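# Hang the wine glass upside down on the rack

## Task

Pick the wine glass up off the table and hang it inverted on the rack, with its whole stem inside a curl that was empty, the glass touching only the wire. The task fails if the glass is thrown, falls more than about a thumb's length, or is hit as hard as such a fall, or if any glass tips over while no gripper supports it. The glasses already on the rack must stay hanging upright-straight in their own curls.

## Robot and tools

Robot: two arms, left_arm and right_arm, each ending in a parallel two-finger gripper. The left_arm base sits near y=+0.330 m and the right_arm base near y=-0.318 m; both are close to x=0, z=0. The fingers point along the gripper's +z axis and close along its y axis. end_effector_position is the point midway between the finger pads, roughly 1 cm short of the fingertips.

Frame: everything uses the scene frame. Its origin is at table-top height, centred between the arms, a little behind the near table edge. +x points out over the table, +z points up, +y points toward left_arm. Arm names do not match image left and right. Reported positions and orientations can be wrong by a few cm, more when an arm reaches far.

Motion rows: every motion tool takes rows of 14 numbers, each in [-1, 1]. The first 7 are for left_arm: dx, dy, dz, rx, ry, rz, opening; the next 7 are the same for right_arm. Both arms appear in every row, even when only one moves. dx..rz are offsets, not poses. They are measured along scene axes from that arm's Hand target as it stood when the action or move began, and rotation is about the Hand target's position. Scale: 1.0 equals 0.6 m of travel or 180 degrees of turn. rx, ry, rz together make one rotation vector. Sending the same offset again moves the arm again. Six zeros re-request the current Hand target. Opening is absolute, not an offset: +1 is fully open (0.093 m) and -1 is closed. A 0 in the opening slot closes partway, so to leave a gripper unchanged, resend its present command.

execute_actions(actions, cameras): actions is a list of actions. Each action holds up to 15 rows, one per 1/30 s step; if there are fewer, the last row is held. All rows of an action count from the start pose of that action. Pictures are returned only when actions is empty or cameras names them.

move(target, speed, blend, opening_speed, grip_force, blocking, cameras): target is one 14-number row or a list of up to 15 rows. Every row is an offset from the same starting Hand targets. The gripper goes in a straight line with no obstacle avoidance, and all paths are capped at 10 s. speed is in m/s, from 0.002 to 2.9, default 0.25; it can be one value or one per target, and turning is limited to twice that in rad/s. blend (m) rounds corners between listed targets; the default 0 stops at each. opening_speed is on the -1..+1 scale per second, 0.2 or more. grip_force is newtons per pad, 10 to 50, given once or per arm. It persists, and lower values close slowly. blocking=false returns after about 0.5 s while the move continues. The result adds a move: line with done, off_target, moving, held or fault and the limits that acted. Done means within 10 mm and 2 degrees of the target. It does not say whether anything is touched.

wait(seconds 0–10) lets time pass with the last commands held. stop brakes a running move. zoom_image(camera, region=[x0,y0,x1,y1] pixels, at most 504x504) enlarges part of a camera's newest image. Cameras are cam_head_left, cam_head_right, cam_high, cam_low, cam_left_wrist and cam_right_wrist, all 672x504. finished_scene(scene) ends the scene with the current scene's number; call nothing after it.

Results: each gripper's end_effector_position (m) and end_effector_quat_wxyz. Hand target is the last commanded pose after clipping, and the next offsets start from it. Tool commands show the present commands. grip_measured is the gripper motor reading on the opening scale. The pads meet near -0.94, and each mm of object width adds about 0.0208. To grip, send roughly 0.24 below the reading for the object's width; to release, send well above it. A glass stem is round and thin, so grip gently, not with a sudden large drop. Joint positions end with the finger opening in metres. Joint torques and velocities are reported per joint, and step readings list positions during actions.

Controller behaviour: commanded orientation is clipped to within 40 degrees of the measured one. Friction and gravity often leave the gripper short, low or tilted. Check each result and send the remaining distance as an offset. A blocked arm keeps pushing until commanded away. Avoid paths near an arm's own base, as this can flip the shoulder. Never bring the two grippers or wrist cameras together, because the clearance check will not stop that. The bar, plate and low rail behind the table are fixtures up to about 3 cm high; don't touch them.

Things to avoid: dropping or flinging the glass, and bumping the rack or hanging glasses. Don't let anything fall off the table or strike hard, move fast into contact, or push past a contact. Don't load the wrist-camera cables, which count as part of the hand. Motors heat when holding loads, when stretched out, or when pushing toward unreachable poses. MOTOR HOT warns near 75 °C, and at 90 °C the arm folds away and stops working. Loose objects may be nudged occasionally.

Each tool is called after "Request:" as a command line: name --argument value for each argument, lists and objects as JSON in quotes; but a table of rows of numbers goes row by row, as --pt "numbers of a row", without its own name.

## Session

Request:
execute_actions --actions '[]'

Scene clock: 0.00 s.
left_arm: end_effector_position=(+0.3887, +0.3842, +0.0753) grip_measured=+1.000 end_effector_quat_wxyz=(+0.540, -0.160, +0.815, +0.135) | right_arm: end_effector_position=(+0.3936, -0.3380, +0.0973) grip_measured=+1.000 end_effector_quat_wxyz=(+0.562, +0.079, +0.823, -0.028)
Joint positions: left_arm=[-0.03 1.563 0.404 0.728 -0.433 -0.162 0.093] | right_arm=[0.028 1.554 0.399 0.742 0.161 0.096 0.093]
Joint velocities: within noise
Joint torques (N m): no reading
Motor temperatures (°C): left_arm=[27 30 32 28 27 28 26] | right_arm=[28 33 28 30 25 28 25]
Heat: left arm: 32 °C; right arm: 33 °C.
Hand target: left_arm +0.3938, +0.3847, +0.0874; +0.556, -0.165, +0.804, +0.132 | right_arm +0.3991, -0.3375, +0.1103; +0.580, +0.080, +0.811, -0.025
Tool commands: left_gripper/opening=+1.0 right_gripper/opening=+1.0
camera_calibration:
cam_left_wrist: T_world_to_cam=[[0.380932, -0.921617, -0.0742436, 0.213655], [-0.711554, -0.240936, -0.66003, 0.456698], [0.590408, 0.304255, -0.747561, -0.206073], [0, 0, 0, 1]] pos_world=[0.365245, 0.369642, 0.163245]
cam_right_wrist: T_world_to_cam=[[-0.174809, -0.984173, -0.0290743, -0.26174], [-0.713326, 0.146945, -0.685254, 0.435919], [0.678681, -0.0990492, -0.727724, -0.140709], [0, 0, 0, 1]] pos_world=[0.360694, -0.33559, 0.188708]

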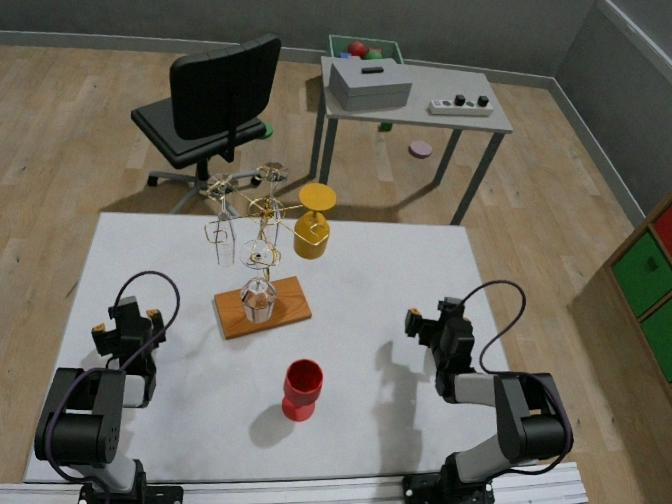

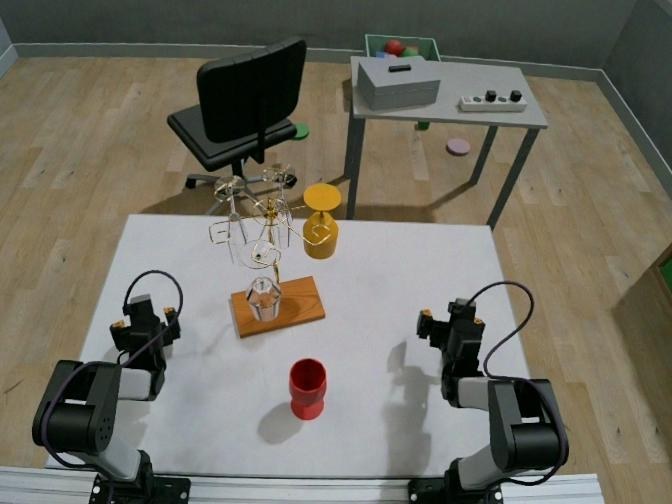

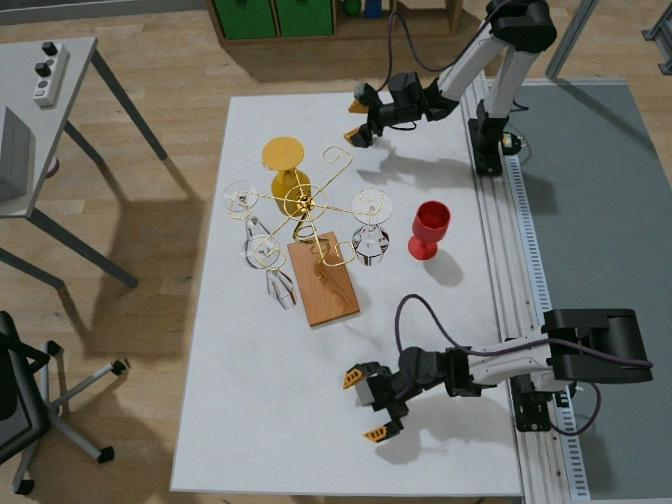

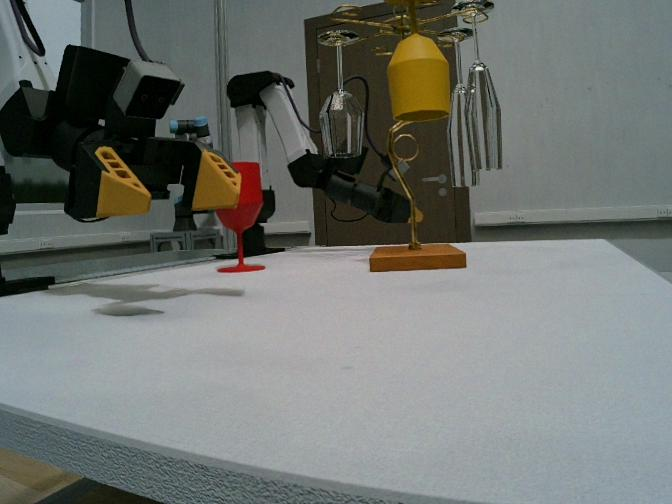

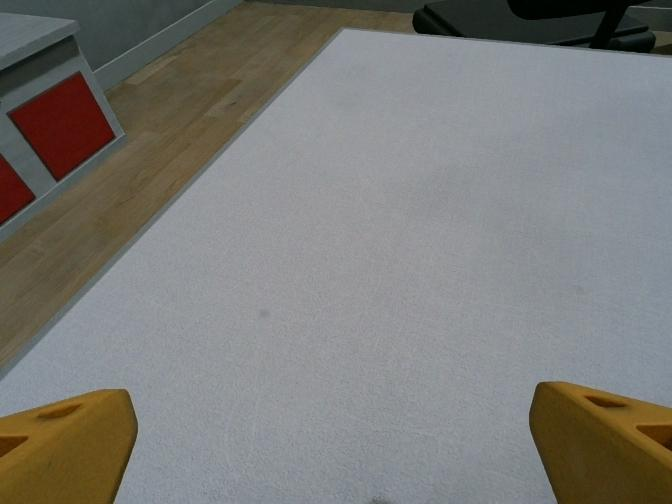

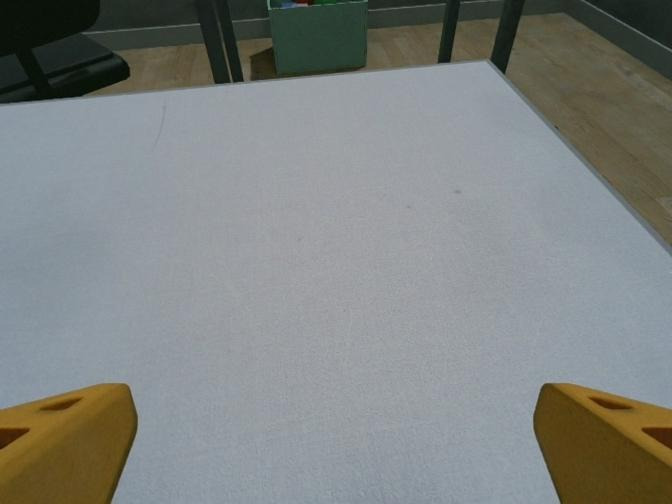

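Request:
zoom_image --camera "cam_high" --region '[200, 120, 470, 340]'

Request:
zoom_image --camera "cam_head_right" --region '[190, 150, 370, 285]'

Request:
zoom_image --camera "cam_head_left" --region '[180, 150, 360, 285]'

Request:
zoom_image --camera "cam_low" --region '[200, 0, 520, 280]'

Scaled by 1.867 from the camera's 672x504 image, which has a finer 960x720 frame.

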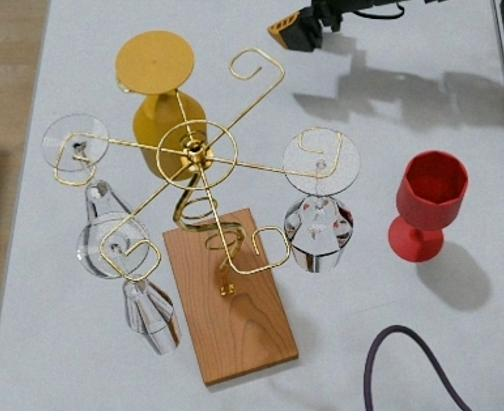

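Scaled by 2.800 from the camera's 672x504 image, which has a finer 960x720 frame.

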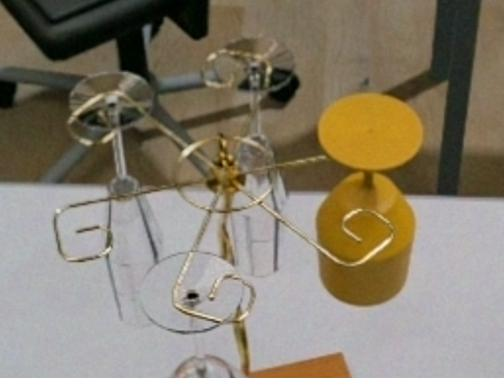

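Scaled by 2.800 from the camera's 672x504 image, which has a finer 960x720 frame.

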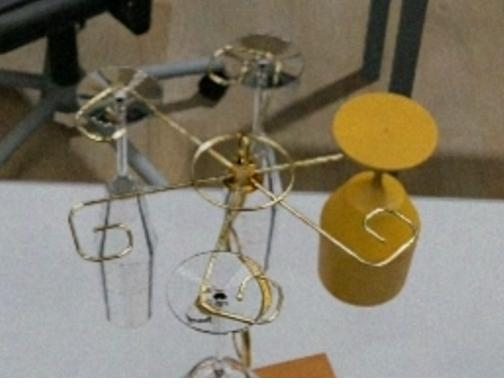

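Scaled by 1.575 from the camera's 672x504 image, which has a finer 960x720 frame.

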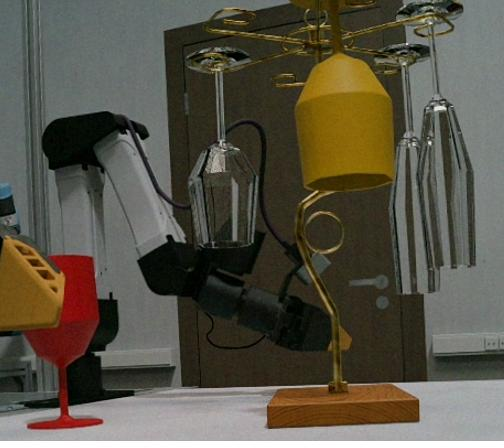

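Request:
zoom_image --camera "cam_high" --region '[300, 135, 380, 195]'

Request:
zoom_image --camera "cam_high" --region '[300, 210, 380, 270]'

Request:
zoom_image --camera "cam_head_right" --region '[290, 210, 350, 255]'

Request:
zoom_image --camera "cam_head_right" --region '[195, 205, 275, 265]'

Request:
zoom_image --camera "cam_high" --region '[385, 190, 465, 270]'

Request:
zoom_image --camera "cam_low" --region '[190, 150, 290, 290]'

Request:
zoom_image --camera "cam_head_right" --region '[270, 345, 350, 425]'

Scaled by 6.300 from the camera's 672x504 image, which has a finer 960x720 frame.

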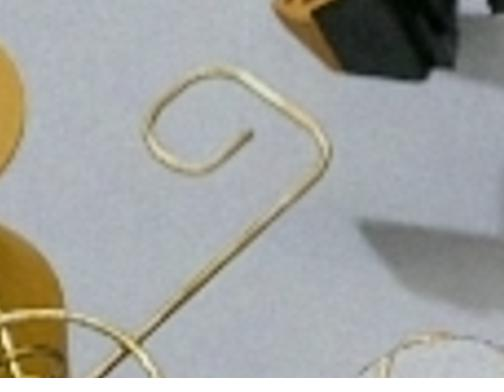

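Scaled by 6.300 from the camera's 672x504 image, which has a finer 960x720 frame.

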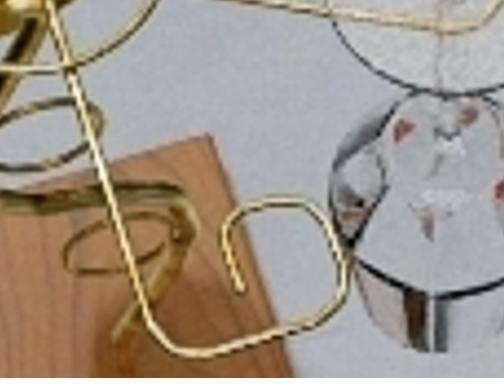

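Scaled by 8.400 from the camera's 672x504 image, which has a finer 960x720 frame.

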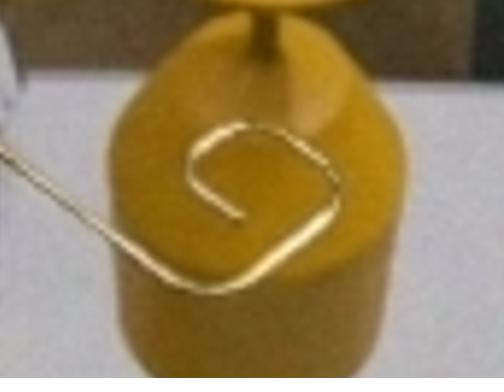

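Scaled by 6.300 from the camera's 672x504 image, which has a finer 960x720 frame.

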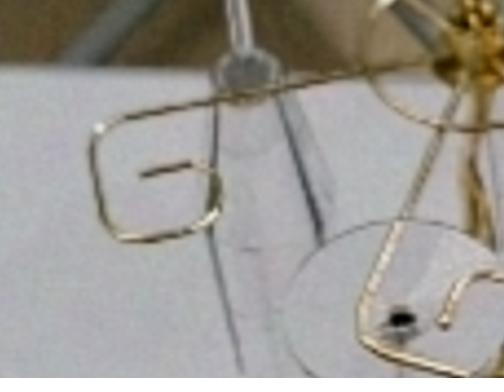

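Scaled by 6.300 from the camera's 672x504 image, which has a finer 960x720 frame.

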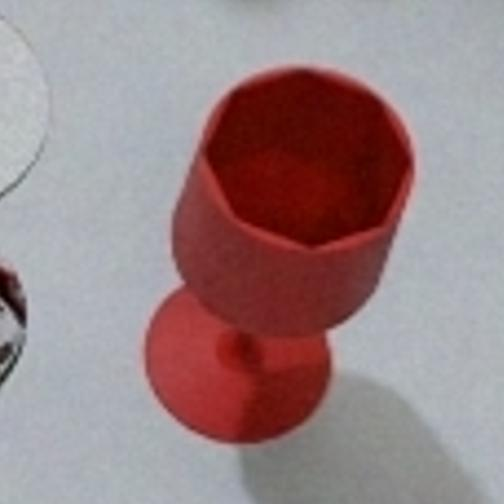

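Scaled by 3.600 from the camera's 672x504 image, which has a finer 960x720 frame.

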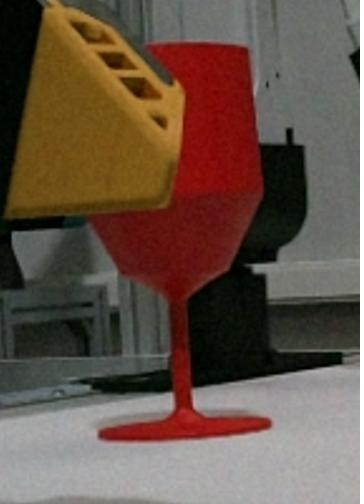

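Scaled by 6.300 from the camera's 672x504 image, which has a finer 960x720 frame.

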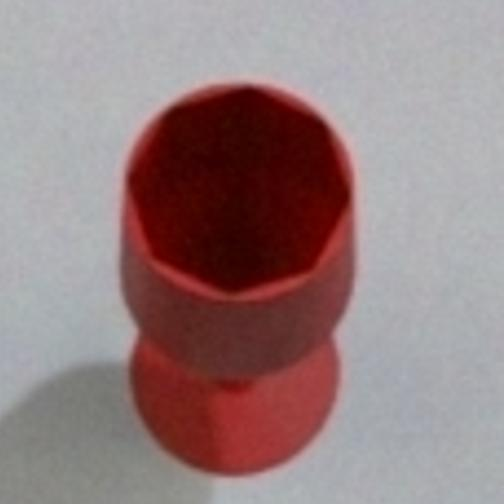

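Request:
move --pt "-0.19 -0.25 0.27 0.0 -0.05 -0.03 1 0 0 0 0 0 0 1" --pt "-0.44 -0.62 0.27 0.04 -0.1 -0.11 1 0 0 0 0 0 0 1" --blend '[0.05,0]' --cameras '["cam_left_wrist","cam_head_right"]'

Scene clock: 95.70 s.
left_arm: end_effector_position=(+0.1315, +0.0173, +0.2388) grip_measured=+1.000 end_effector_quat_wxyz=(+0.700, +0.101, +0.707, -0.017) | right_arm: end_effector_position=(+0.3936, -0.3380, +0.0973) grip_measured=+1.000 end_effector_quat_wxyz=(+0.562, +0.079, +0.823, -0.028)
Joint positions: left_arm=[-1.722 1.472 0.952 -0.347 -1.563 -0.764 0.093] | right_arm=[0.028 1.554 0.399 0.742 0.161 0.096 0.093]
Joint torques (N m): left_arm=[-0.34 -5.35 8.21 1.26 -0.63 0.01] | right_arm=[0.2 -5.45 6.57 2.34 -0.04 -0.08]
Motor temperatures (°C): left_arm=[27 35 36 38 27 28 26] | right_arm=[28 36 31 40 25 28 25]
Heat: left arm: 38 °C; right arm: 40 °C.
Hand target: left_arm +0.1298, +0.0127, +0.2494; +0.698, -0.008, +0.714, +0.058 | right_arm +0.3991, -0.3375, +0.1103; +0.580, +0.080, +0.811, -0.025
Off the commanded pose: left_arm 0.012 m, 15 deg | right_arm 0.014 m, 2 deg.
joint sent to its limit (left arm) — joint 5 (wrist yaw), lower limit. The joint targets are off in orientation, not in position.
move: off_target (left_arm, right_arm)
camera_calibration:
cam_left_wrist: T_world_to_cam=[[-0.18104, -0.97154, -0.152759, 0.0790637], [-0.425028, 0.217362, -0.878695, 0.299792], [0.886891, -0.0941523, -0.452283, 0.0770165], [0, 0, 0, 1]] pos_world=[0.0734287, 0.0189014, 0.310337]
Images, in order (width x height): cam_head_right 672x504, cam_left_wrist 672x504.

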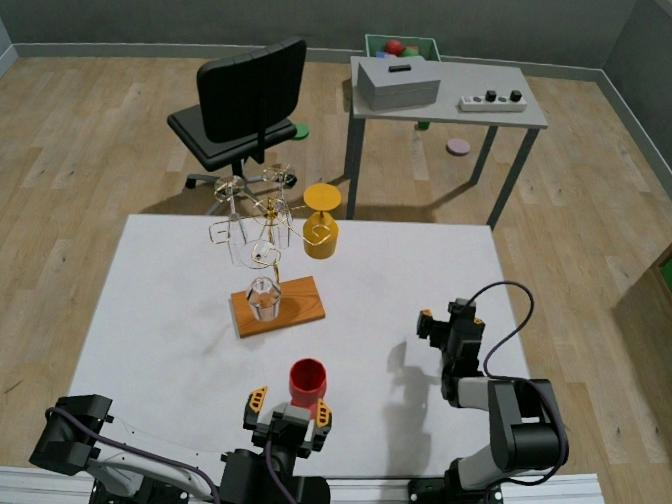

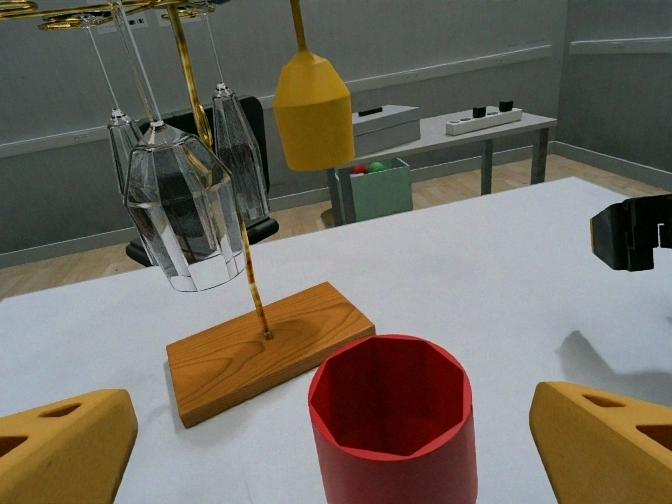

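Request:
move --pt "0.122 -0.0245 0 -0.022 -0.008 -0.0075 1 0 0 0 0 0 0 1" --cameras '["cam_left_wrist","cam_head_right","cam_high","cam_low"]'

Scene clock: 104.57 s.
left_arm: end_effector_position=(+0.2016, +0.0040, +0.2398) grip_measured=+1.000 end_effector_quat_wxyz=(+0.701, +0.002, +0.712, +0.047) | right_arm: end_effector_position=(+0.3936, -0.3380, +0.0973) grip_measured=+1.000 end_effector_quat_wxyz=(+0.562, +0.079, +0.823, -0.028)
Joint positions: left_arm=[-1.493 1.648 1.123 -0.292 -1.565 -0.765 0.093] | right_arm=[0.028 1.554 0.399 0.742 0.161 0.096 0.093]
Joint torques (N m): left_arm=[0.35 -7.02 8.27 1.45 -0.59 -0.03] | right_arm=[0.29 -5.44 6.54 2.35 -0.07 -0.11]
Heat: left arm: 38 °C; right arm: 41 °C.
Hand target: left_arm +0.2030, -0.0020, +0.2493; +0.707, -0.025, +0.707, +0.025 | right_arm +0.3991, -0.3375, +0.1103; +0.580, +0.080, +0.811, -0.025
Off the commanded pose: left_arm 0.011 m, 4 deg | right_arm 0.014 m, 2 deg.
move: off_target (left_arm, right_arm)
camera_calibration:
cam_left_wrist: T_world_to_cam=[[0.0462722, -0.993431, -0.104663, 0.0216972], [-0.455964, 0.0722187, -0.887063, 0.342195], [0.888795, 0.088769, -0.449627, 0.0123971], [0, 0, 0, 1]] pos_world=[0.144006, -0.00425868, 0.311394]
Images, in order (width x height): cam_head_right 672x504, cam_high 672x504, cam_low 672x504, cam_left_wrist 672x504.

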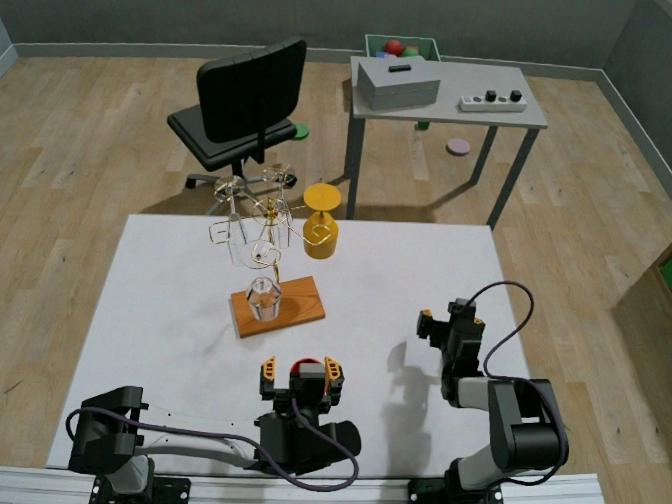

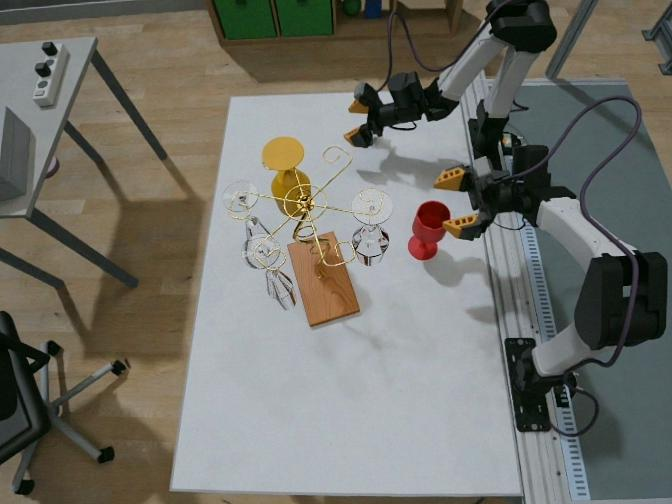

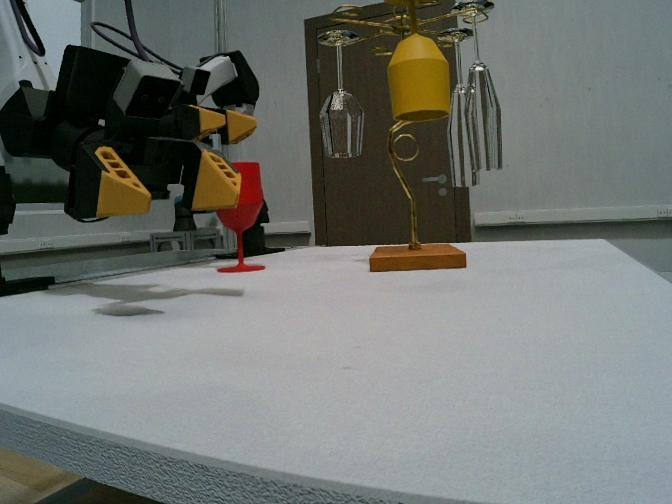

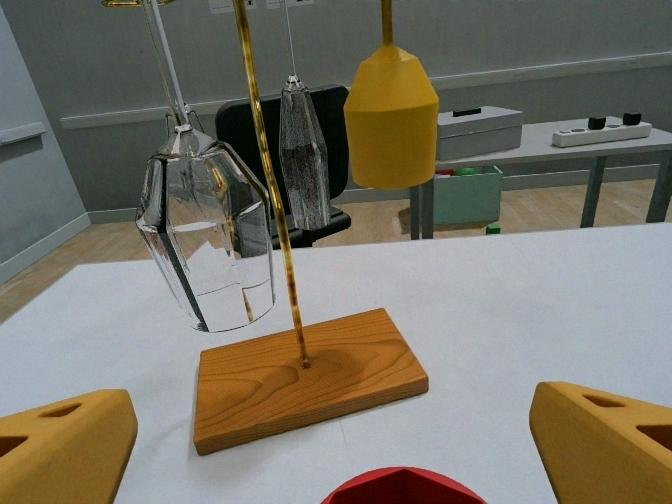

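Request:
move --pt "0.01 -0.02 0 -0.022 0 0 1 0 0 0 0 0 0 1" --pt "0.01 -0.02 -0.187 -0.022 0 0 1 0 0 0 0 0 0 1" --speed 0.15 --cameras '["cam_left_wrist","cam_head_right","cam_high","cam_low"]'

Scene clock: 116.67 s.
left_arm: end_effector_position=(+0.2056, -0.0150, +0.1380) grip_measured=+1.000 end_effector_quat_wxyz=(+0.700, -0.037, +0.714, +0.013) | right_arm: end_effector_position=(+0.3936, -0.3380, +0.0973) grip_measured=+1.000 end_effector_quat_wxyz=(+0.562, +0.079, +0.823, -0.028)
Joint positions: left_arm=[-1.483 1.918 1.047 -0.1 -1.556 -1.022 0.093] | right_arm=[0.028 1.554 0.399 0.742 0.161 0.096 0.093]
Joint torques (N m): left_arm=[1.01 -9.01 4.44 1.3 -0.6 -0.06] | right_arm=[0.28 -5.49 6.67 2.35 -0.05 -0.1]
Heat: left arm: 38 °C; right arm: 41 °C.
Hand target: left_arm +0.2090, -0.0140, +0.1373; +0.705, -0.049, +0.707, +0.000 | right_arm +0.3991, -0.3375, +0.1103; +0.580, +0.080, +0.811, -0.025
Off the commanded pose: left_arm 0.004 m, 2 deg | right_arm 0.014 m, 2 deg.
move: off_target (right_arm)
camera_calibration:
cam_left_wrist: T_world_to_cam=[[0.0543877, -0.998516, -0.00291062, -0.0237434], [-0.456659, -0.0222811, -0.889363, 0.254103], [0.887978, 0.0496996, -0.457192, -0.0346486], [0, 0, 0, 1]] pos_world=[0.148097, -0.0163244, 0.21008]
Images, in order (width x height): cam_head_right 672x504, cam_high 672x504, cam_low 672x504, cam_left_wrist 672x504.

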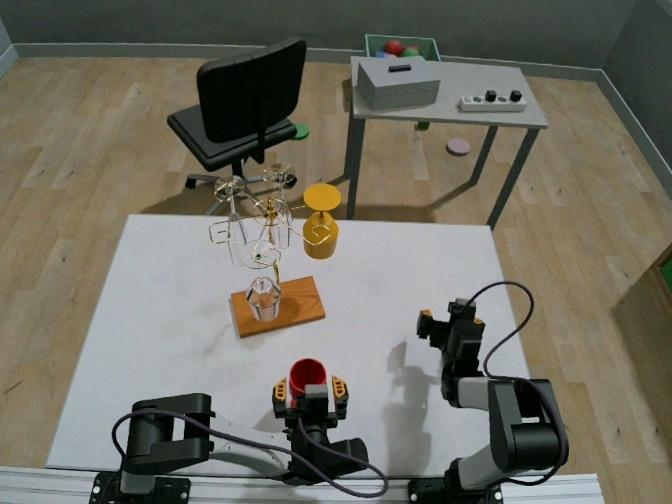

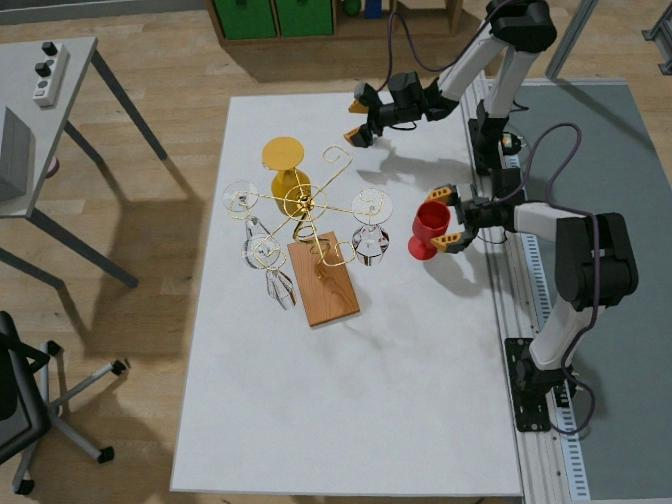

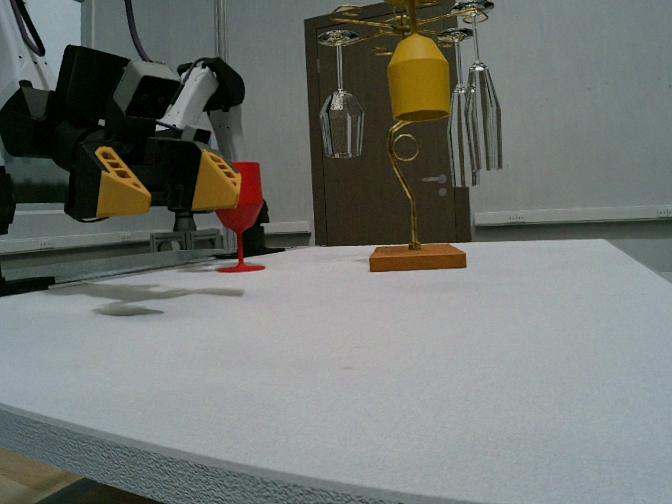

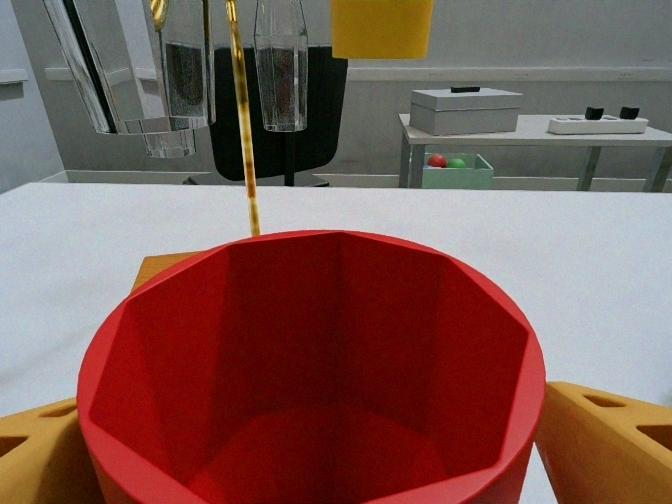

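Request:
move --pt "0.008 0.01 0 0.012 0 0 1 0 0 0 0 0 0 1" --pt "0.008 0.01 0 0.012 0 0 0.15 0 0 0 0 0 0 1" --speed 0.1 --grip_force 28 --cameras '["cam_left_wrist","cam_low"]'

Scene clock: 123.30 s.
left_arm: end_effector_position=(+0.2116, -0.0097, +0.1358) grip_measured=+0.615 end_effector_quat_wxyz=(+0.699, -0.034, +0.714, +0.028) | right_arm: end_effector_position=(+0.3936, -0.3380, +0.0973) grip_measured=+1.000 end_effector_quat_wxyz=(+0.562, +0.079, +0.823, -0.028)
Joint positions: left_arm=[-1.464 1.918 1.038 -0.098 -1.555 -1.003 0.075] | right_arm=[0.028 1.554 0.399 0.742 0.161 0.096 0.093]
Joint torques (N m): left_arm=[0.64 -10.25 3.92 1.3 -0.56 0.13] | right_arm=[0.25 -5.44 6.57 2.33 -0.05 -0.08]
Heat: left arm: 38 °C; right arm: 41 °C.
Hand target: left_arm +0.2138, -0.0080, +0.1373; +0.706, -0.036, +0.707, +0.014 | right_arm +0.3991, -0.3375, +0.1103; +0.580, +0.080, +0.811, -0.025
Off the commanded pose: left_arm 0.003 m, 2 deg | right_arm 0.014 m, 2 deg.
grip_force (N): 28, 28
move: off_target (right_arm)
camera_calibration:
cam_left_wrist: T_world_to_cam=[[0.0715746, -0.997036, -0.0282185, -0.0189202], [-0.458773, -0.00778693, -0.888519, 0.255442], [0.885666, 0.0765413, -0.457971, -0.0404569], [0, 0, 0, 1]] pos_world=[0.154376, -0.0137784, 0.207903]
Images, in order (width x height): cam_low 672x504, cam_left_wrist 672x504.

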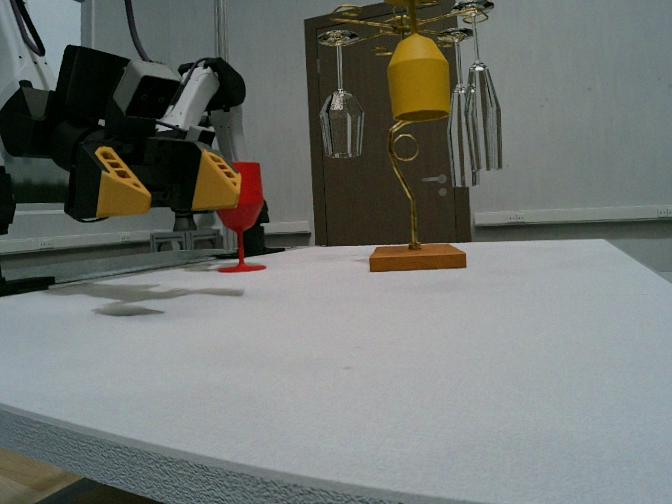

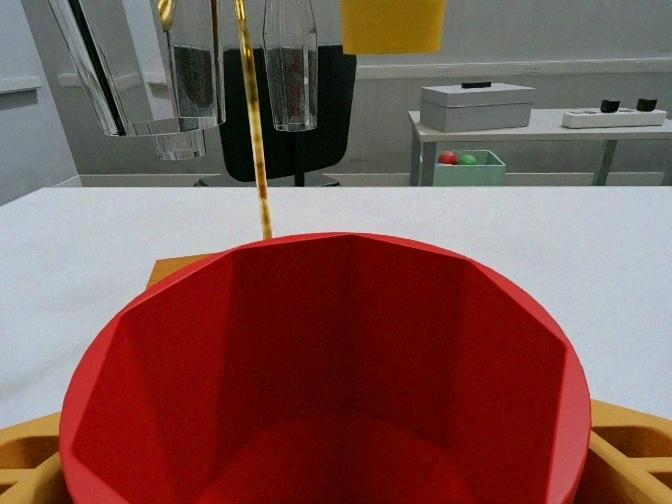

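Request:
move --pt "0 0 0.25 0 0 0 0.15 0 0 0 0 0 0 1" --pt "0 0 0.25 0.333 0.0235 0 0.15 0 0 0 0 0 0 1" --pt "0 0 0.25 0.6667 0.047 0 0.15 0 0 0 0 0 0 1" --speed '[0.12,0.3,0.3]' --blend '[0.02,0.02,0]' --grip_force 45 --cameras '["cam_left_wrist","cam_low","cam_high"]'

Scene clock: 139.30 s.
left_arm: end_effector_position=(+0.2125, -0.0066, +0.2778) grip_measured=+0.554 end_effector_quat_wxyz=(+0.322, +0.603, +0.388, +0.618) | right_arm: end_effector_position=(+0.3936, -0.3380, +0.0973) grip_measured=+1.000 end_effector_quat_wxyz=(+0.562, +0.079, +0.823, -0.028)
Joint positions: left_arm=[-1.464 1.77 1.493 -0.966 -1.55 0.828 0.072] | right_arm=[0.028 1.554 0.399 0.742 0.161 0.096 0.093]
Joint torques (N m): left_arm=[0.29 -9.18 6.98 0.97 -0.82 0.25] | right_arm=[0.24 -5.45 6.6 2.31 -0.05 -0.1]
Heat: left arm: 39 °C; right arm: 42 °C.
Hand target: left_arm +0.2138, -0.0080, +0.2873; +0.339, +0.594, +0.383, +0.621 | right_arm +0.3991, -0.3375, +0.1103; +0.580, +0.080, +0.811, -0.025
Off the commanded pose: left_arm 0.010 m, 2 deg | right_arm 0.014 m, 2 deg.
grip_force (N): 45, 45
move: off_target (right_arm)
camera_calibration:
cam_left_wrist: T_world_to_cam=[[-0.0871813, 0.520965, -0.849114, 0.259867], [-0.491042, 0.719144, 0.49164, 0.0103318], [0.866762, 0.459813, 0.19312, -0.150756], [0, 0, 0, 1]] pos_world=[0.158399, -0.0734917, 0.244691]
Images, in order (width x height): cam_high 672x504, cam_low 672x504, cam_left_wrist 672x504.

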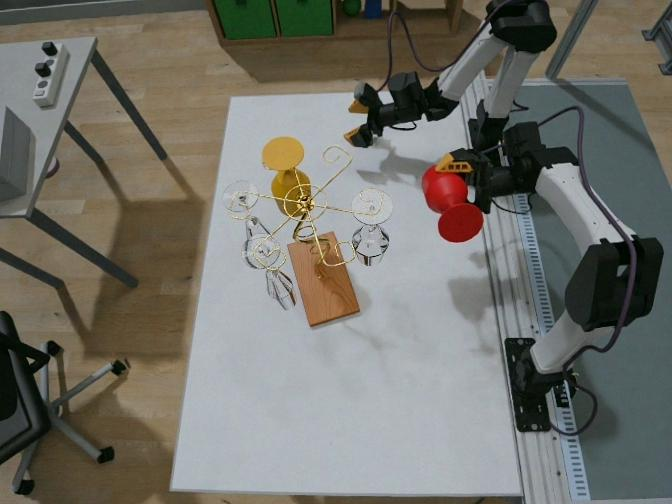

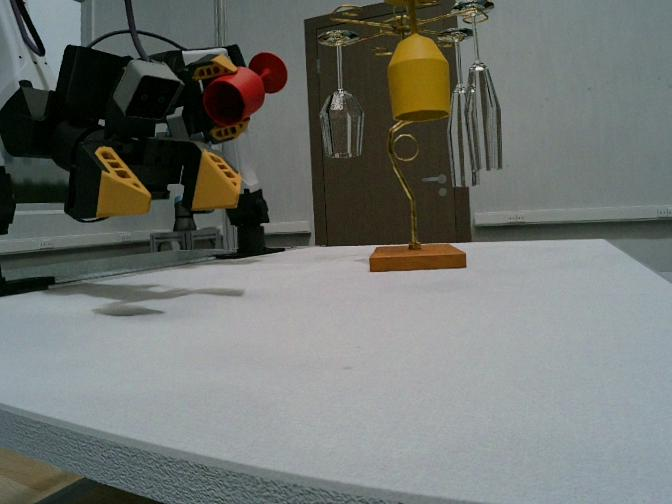

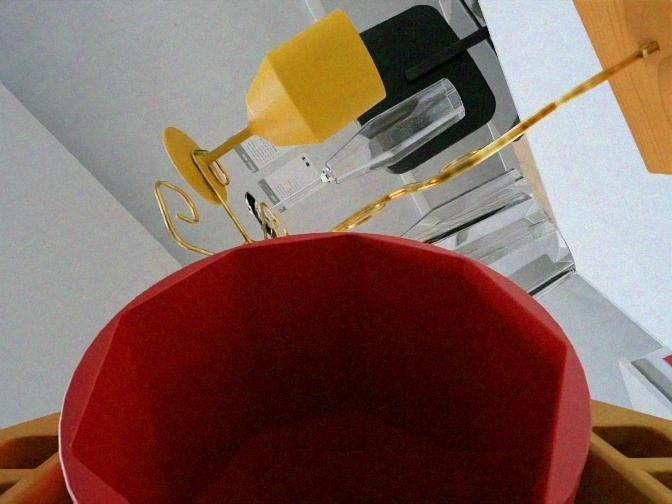

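Request:
move --target '[0.127,0.447,-0.128,-0.480,0.3235,0.2748,0.15,0,0,0,0,0,0,1]' --speed 0.25 --cameras '["cam_high"]'

Scene clock: 177.33 s.
left_arm: end_effector_position=(+0.2870, +0.2605, +0.2100) grip_measured=+0.554 end_effector_quat_wxyz=(+0.169, +0.227, +0.958, -0.037) | right_arm: end_effector_position=(+0.3936, -0.3380, +0.0973) grip_measured=+1.000 end_effector_quat_wxyz=(+0.562, +0.079, +0.823, -0.028)
Joint positions: left_arm=[-0.158 1.341 1.399 -1.28 0.11 0.275 0.072] | right_arm=[0.028 1.554 0.399 0.742 0.161 0.096 0.093]
Joint torques (N m): left_arm=[0.75 -3.52 6.16 1.1 0.16 0.23] | right_arm=[0.2 -5.52 6.63 2.34 -0.06 -0.09]
Heat: left arm: 39 °C; right arm: 43 °C.
Hand target: left_arm +0.2900, +0.2602, +0.2103; +0.169, +0.229, +0.958, -0.041 | right_arm +0.3991, -0.3375, +0.1103; +0.580, +0.080, +0.811, -0.025
Off the commanded pose: left_arm 0.003 m, 1 deg | right_arm 0.014 m, 2 deg.
grip_force (N): 45, 45
move: off_target (right_arm)
Images, in order (width x height): cam_high 672x504.

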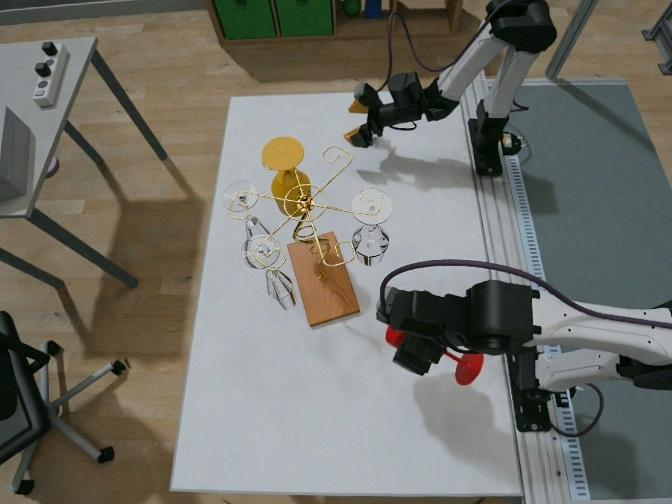

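Request:
move --pt "0.033 0.033 0.066 -0.524 0.238 0.249 0.15 0 0 0 0 0 0 1" --pt "0.033 0.033 0.1 -0.504 0.531 0.4827 0.15 0 0 0 0 0 0 1" --speed 0.28 --blend '[0.02,0]' --cameras '["cam_high","cam_low","cam_head_right","cam_left_wrist"]'

Scene clock: 195.30 s.
left_arm: end_effector_position=(+0.3092, +0.2776, +0.2521) grip_measured=+0.551 end_effector_quat_wxyz=(+0.386, +0.616, -0.384, +0.570) | right_arm: end_effector_position=(+0.3936, -0.3380, +0.0973) grip_measured=+1.000 end_effector_quat_wxyz=(+0.562, +0.079, +0.823, -0.028)
Joint positions: left_arm=[0.442 1.626 1.211 -1.572 1.535 -1.189 0.072] | right_arm=[0.028 1.554 0.399 0.742 0.161 0.096 0.093]
Joint torques (N m): left_arm=[0.92 -9.65 7.05 -0.37 0.77 0.1] | right_arm=[0.23 -5.41 6.57 2.35 -0.06 -0.1]
Motor temperatures (°C): left_arm=[27 37 39 33 28 28 28] | right_arm=[28 37 32 44 25 28 25]
Heat: left arm: 39 °C; right arm: 44 °C.
Hand target: left_arm +0.3097, +0.2800, +0.2704; +0.385, +0.593, -0.385, +0.593 | right_arm +0.3991, -0.3375, +0.1103; +0.580, +0.080, +0.811, -0.025
Off the commanded pose: left_arm 0.018 m, 4 deg | right_arm 0.014 m, 2 deg.
joint sent to its limit (left arm) — joint 4 (wrist pitch), lower limit; joint 5 (wrist yaw), upper limit. The joint targets still meet the commanded pose.
grip_force (N): 45, 45
move: off_target (left_arm, right_arm)
camera_calibration:
cam_left_wrist: T_world_to_cam=[[0.907659, 0.419708, -0.0000960824, -0.395038], [-0.163579, 0.353967, 0.920842, -0.24203], [0.386518, -0.835795, 0.389937, 0.0982922], [0, 0, 0, 1]] pos_world=[0.280977, 0.333623, 0.184506]
Images, in order (width x height): cam_head_right 672x504, cam_high 672x504, cam_low 672x504, cam_left_wrist 672x504.

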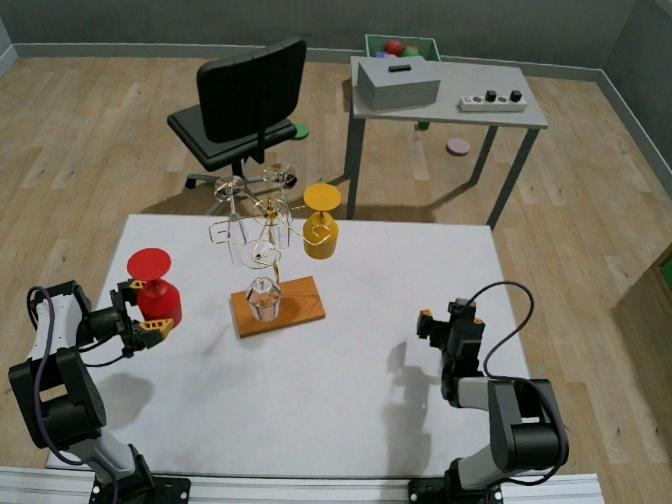

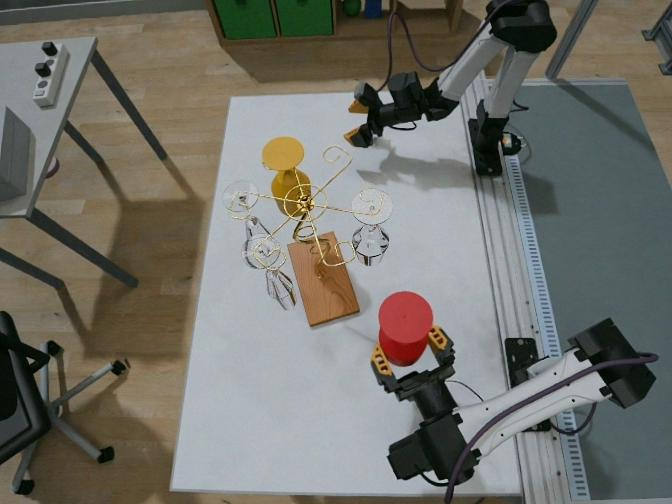

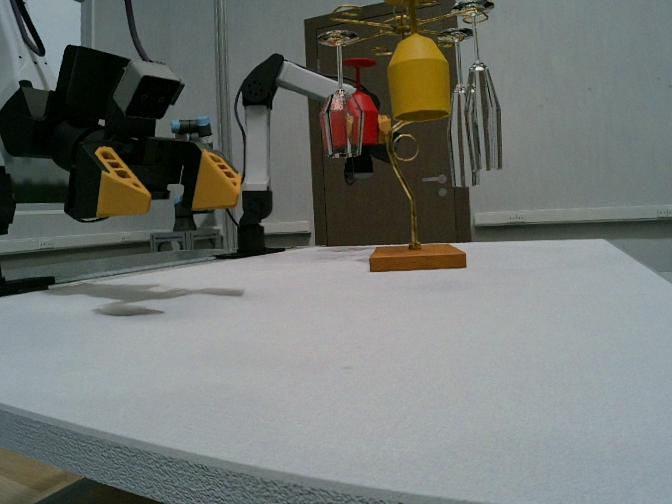

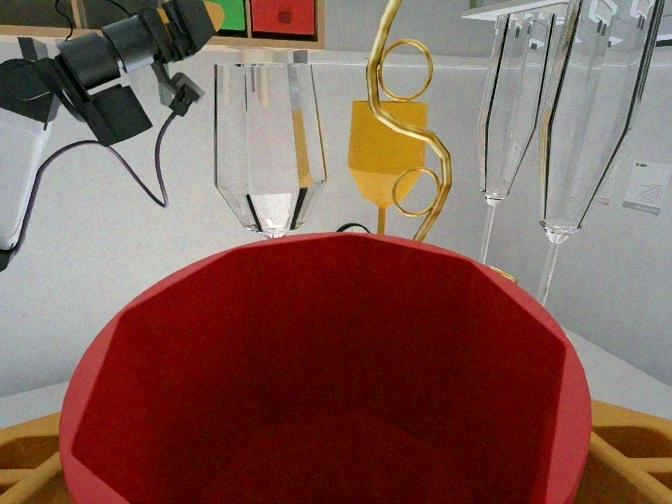

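Request:
move --target '[0.037,-0.0767,0.045,0.1084,0.027,-0.110,0.15,0,0,0,0,0,0,1]' --speed 0.2 --cameras '["cam_high","cam_low","cam_head_right"]'

Request:
zoom_image --camera "cam_high" --region '[300, 190, 440, 300]'

Request:
zoom_image --camera "cam_low" --region '[300, 0, 440, 160]'

Scene clock: 241.93 s.
left_arm: end_effector_position=(+0.3287, +0.2344, +0.2921) grip_measured=+0.551 end_effector_quat_wxyz=(+0.346, +0.626, -0.532, +0.453) | right_arm: end_effector_position=(+0.3936, -0.3380, +0.0973) grip_measured=+1.000 end_effector_quat_wxyz=(+0.562, +0.079, +0.823, -0.028)
Joint positions: left_arm=[0.235 1.669 1.647 -1.574 1.233 -1.485 0.072] | right_arm=[0.028 1.554 0.399 0.742 0.161 0.096 0.093]
Joint torques (N m): left_arm=[-0.24 -6.13 7.36 0.19 0.63 0.04] | right_arm=[0.2 -5.46 6.64 2.35 -0.06 -0.08]
Heat: left arm: 42 °C; right arm: 45 °C.
Hand target: left_arm +0.3320, +0.2339, +0.2975; +0.392, +0.599, -0.558, +0.420 | right_arm +0.3991, -0.3375, +0.1103; +0.580, +0.080, +0.811, -0.025
Off the commanded pose: left_arm 0.006 m, 8 deg | right_arm 0.014 m, 2 deg.
joint sent to its limit (left arm) — joint 4 (wrist pitch), lower limit. The joint targets are off in orientation, not in position.
grip_force (N): 45, 45
move: off_target (left_arm, right_arm)
Images, in order (width x height): cam_head_right 672x504, cam_high 672x504, cam_low 672x504.

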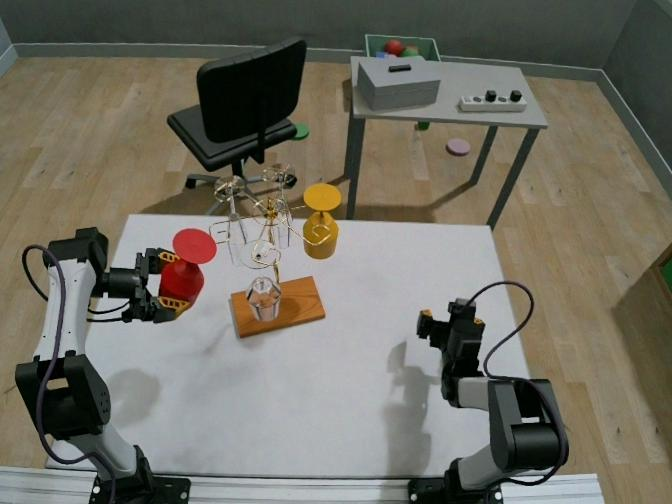

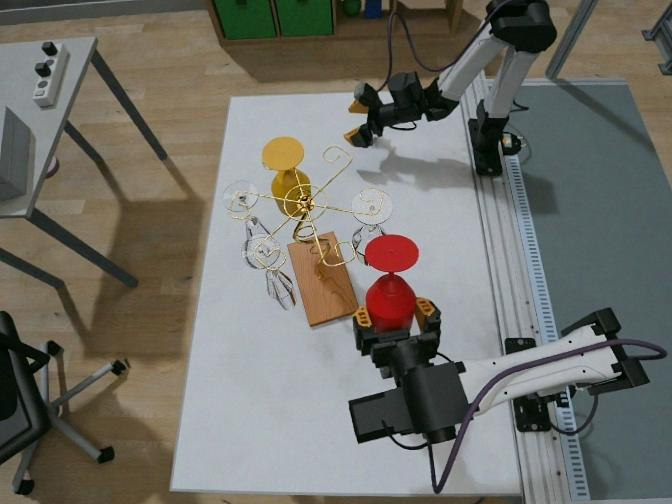

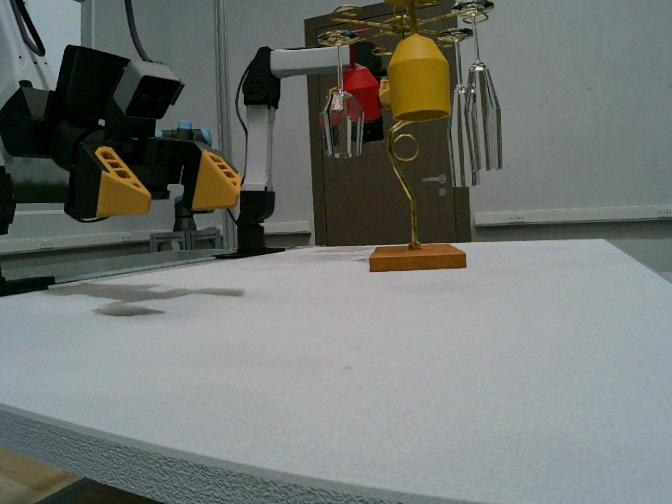

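Scaled by 3.600 from the camera's 672x504 image, which has a finer 960x720 frame.

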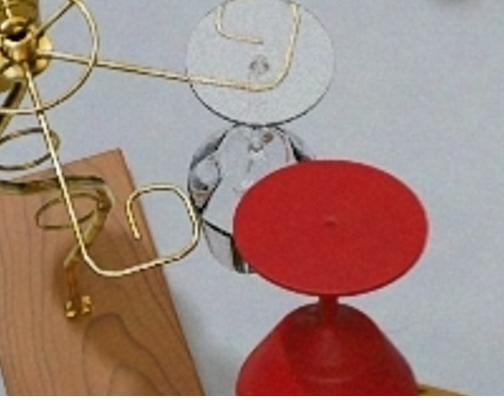

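Scaled by 3.150 from the camera's 672x504 image, which has a finer 960x720 frame.

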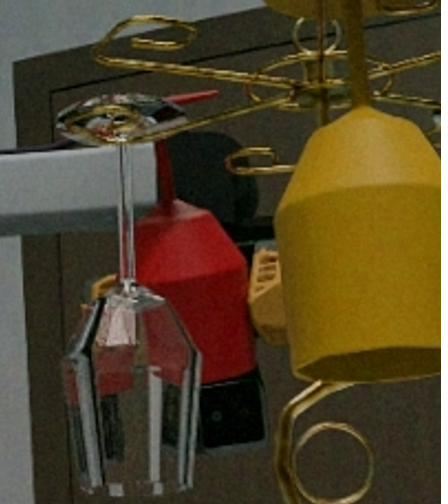

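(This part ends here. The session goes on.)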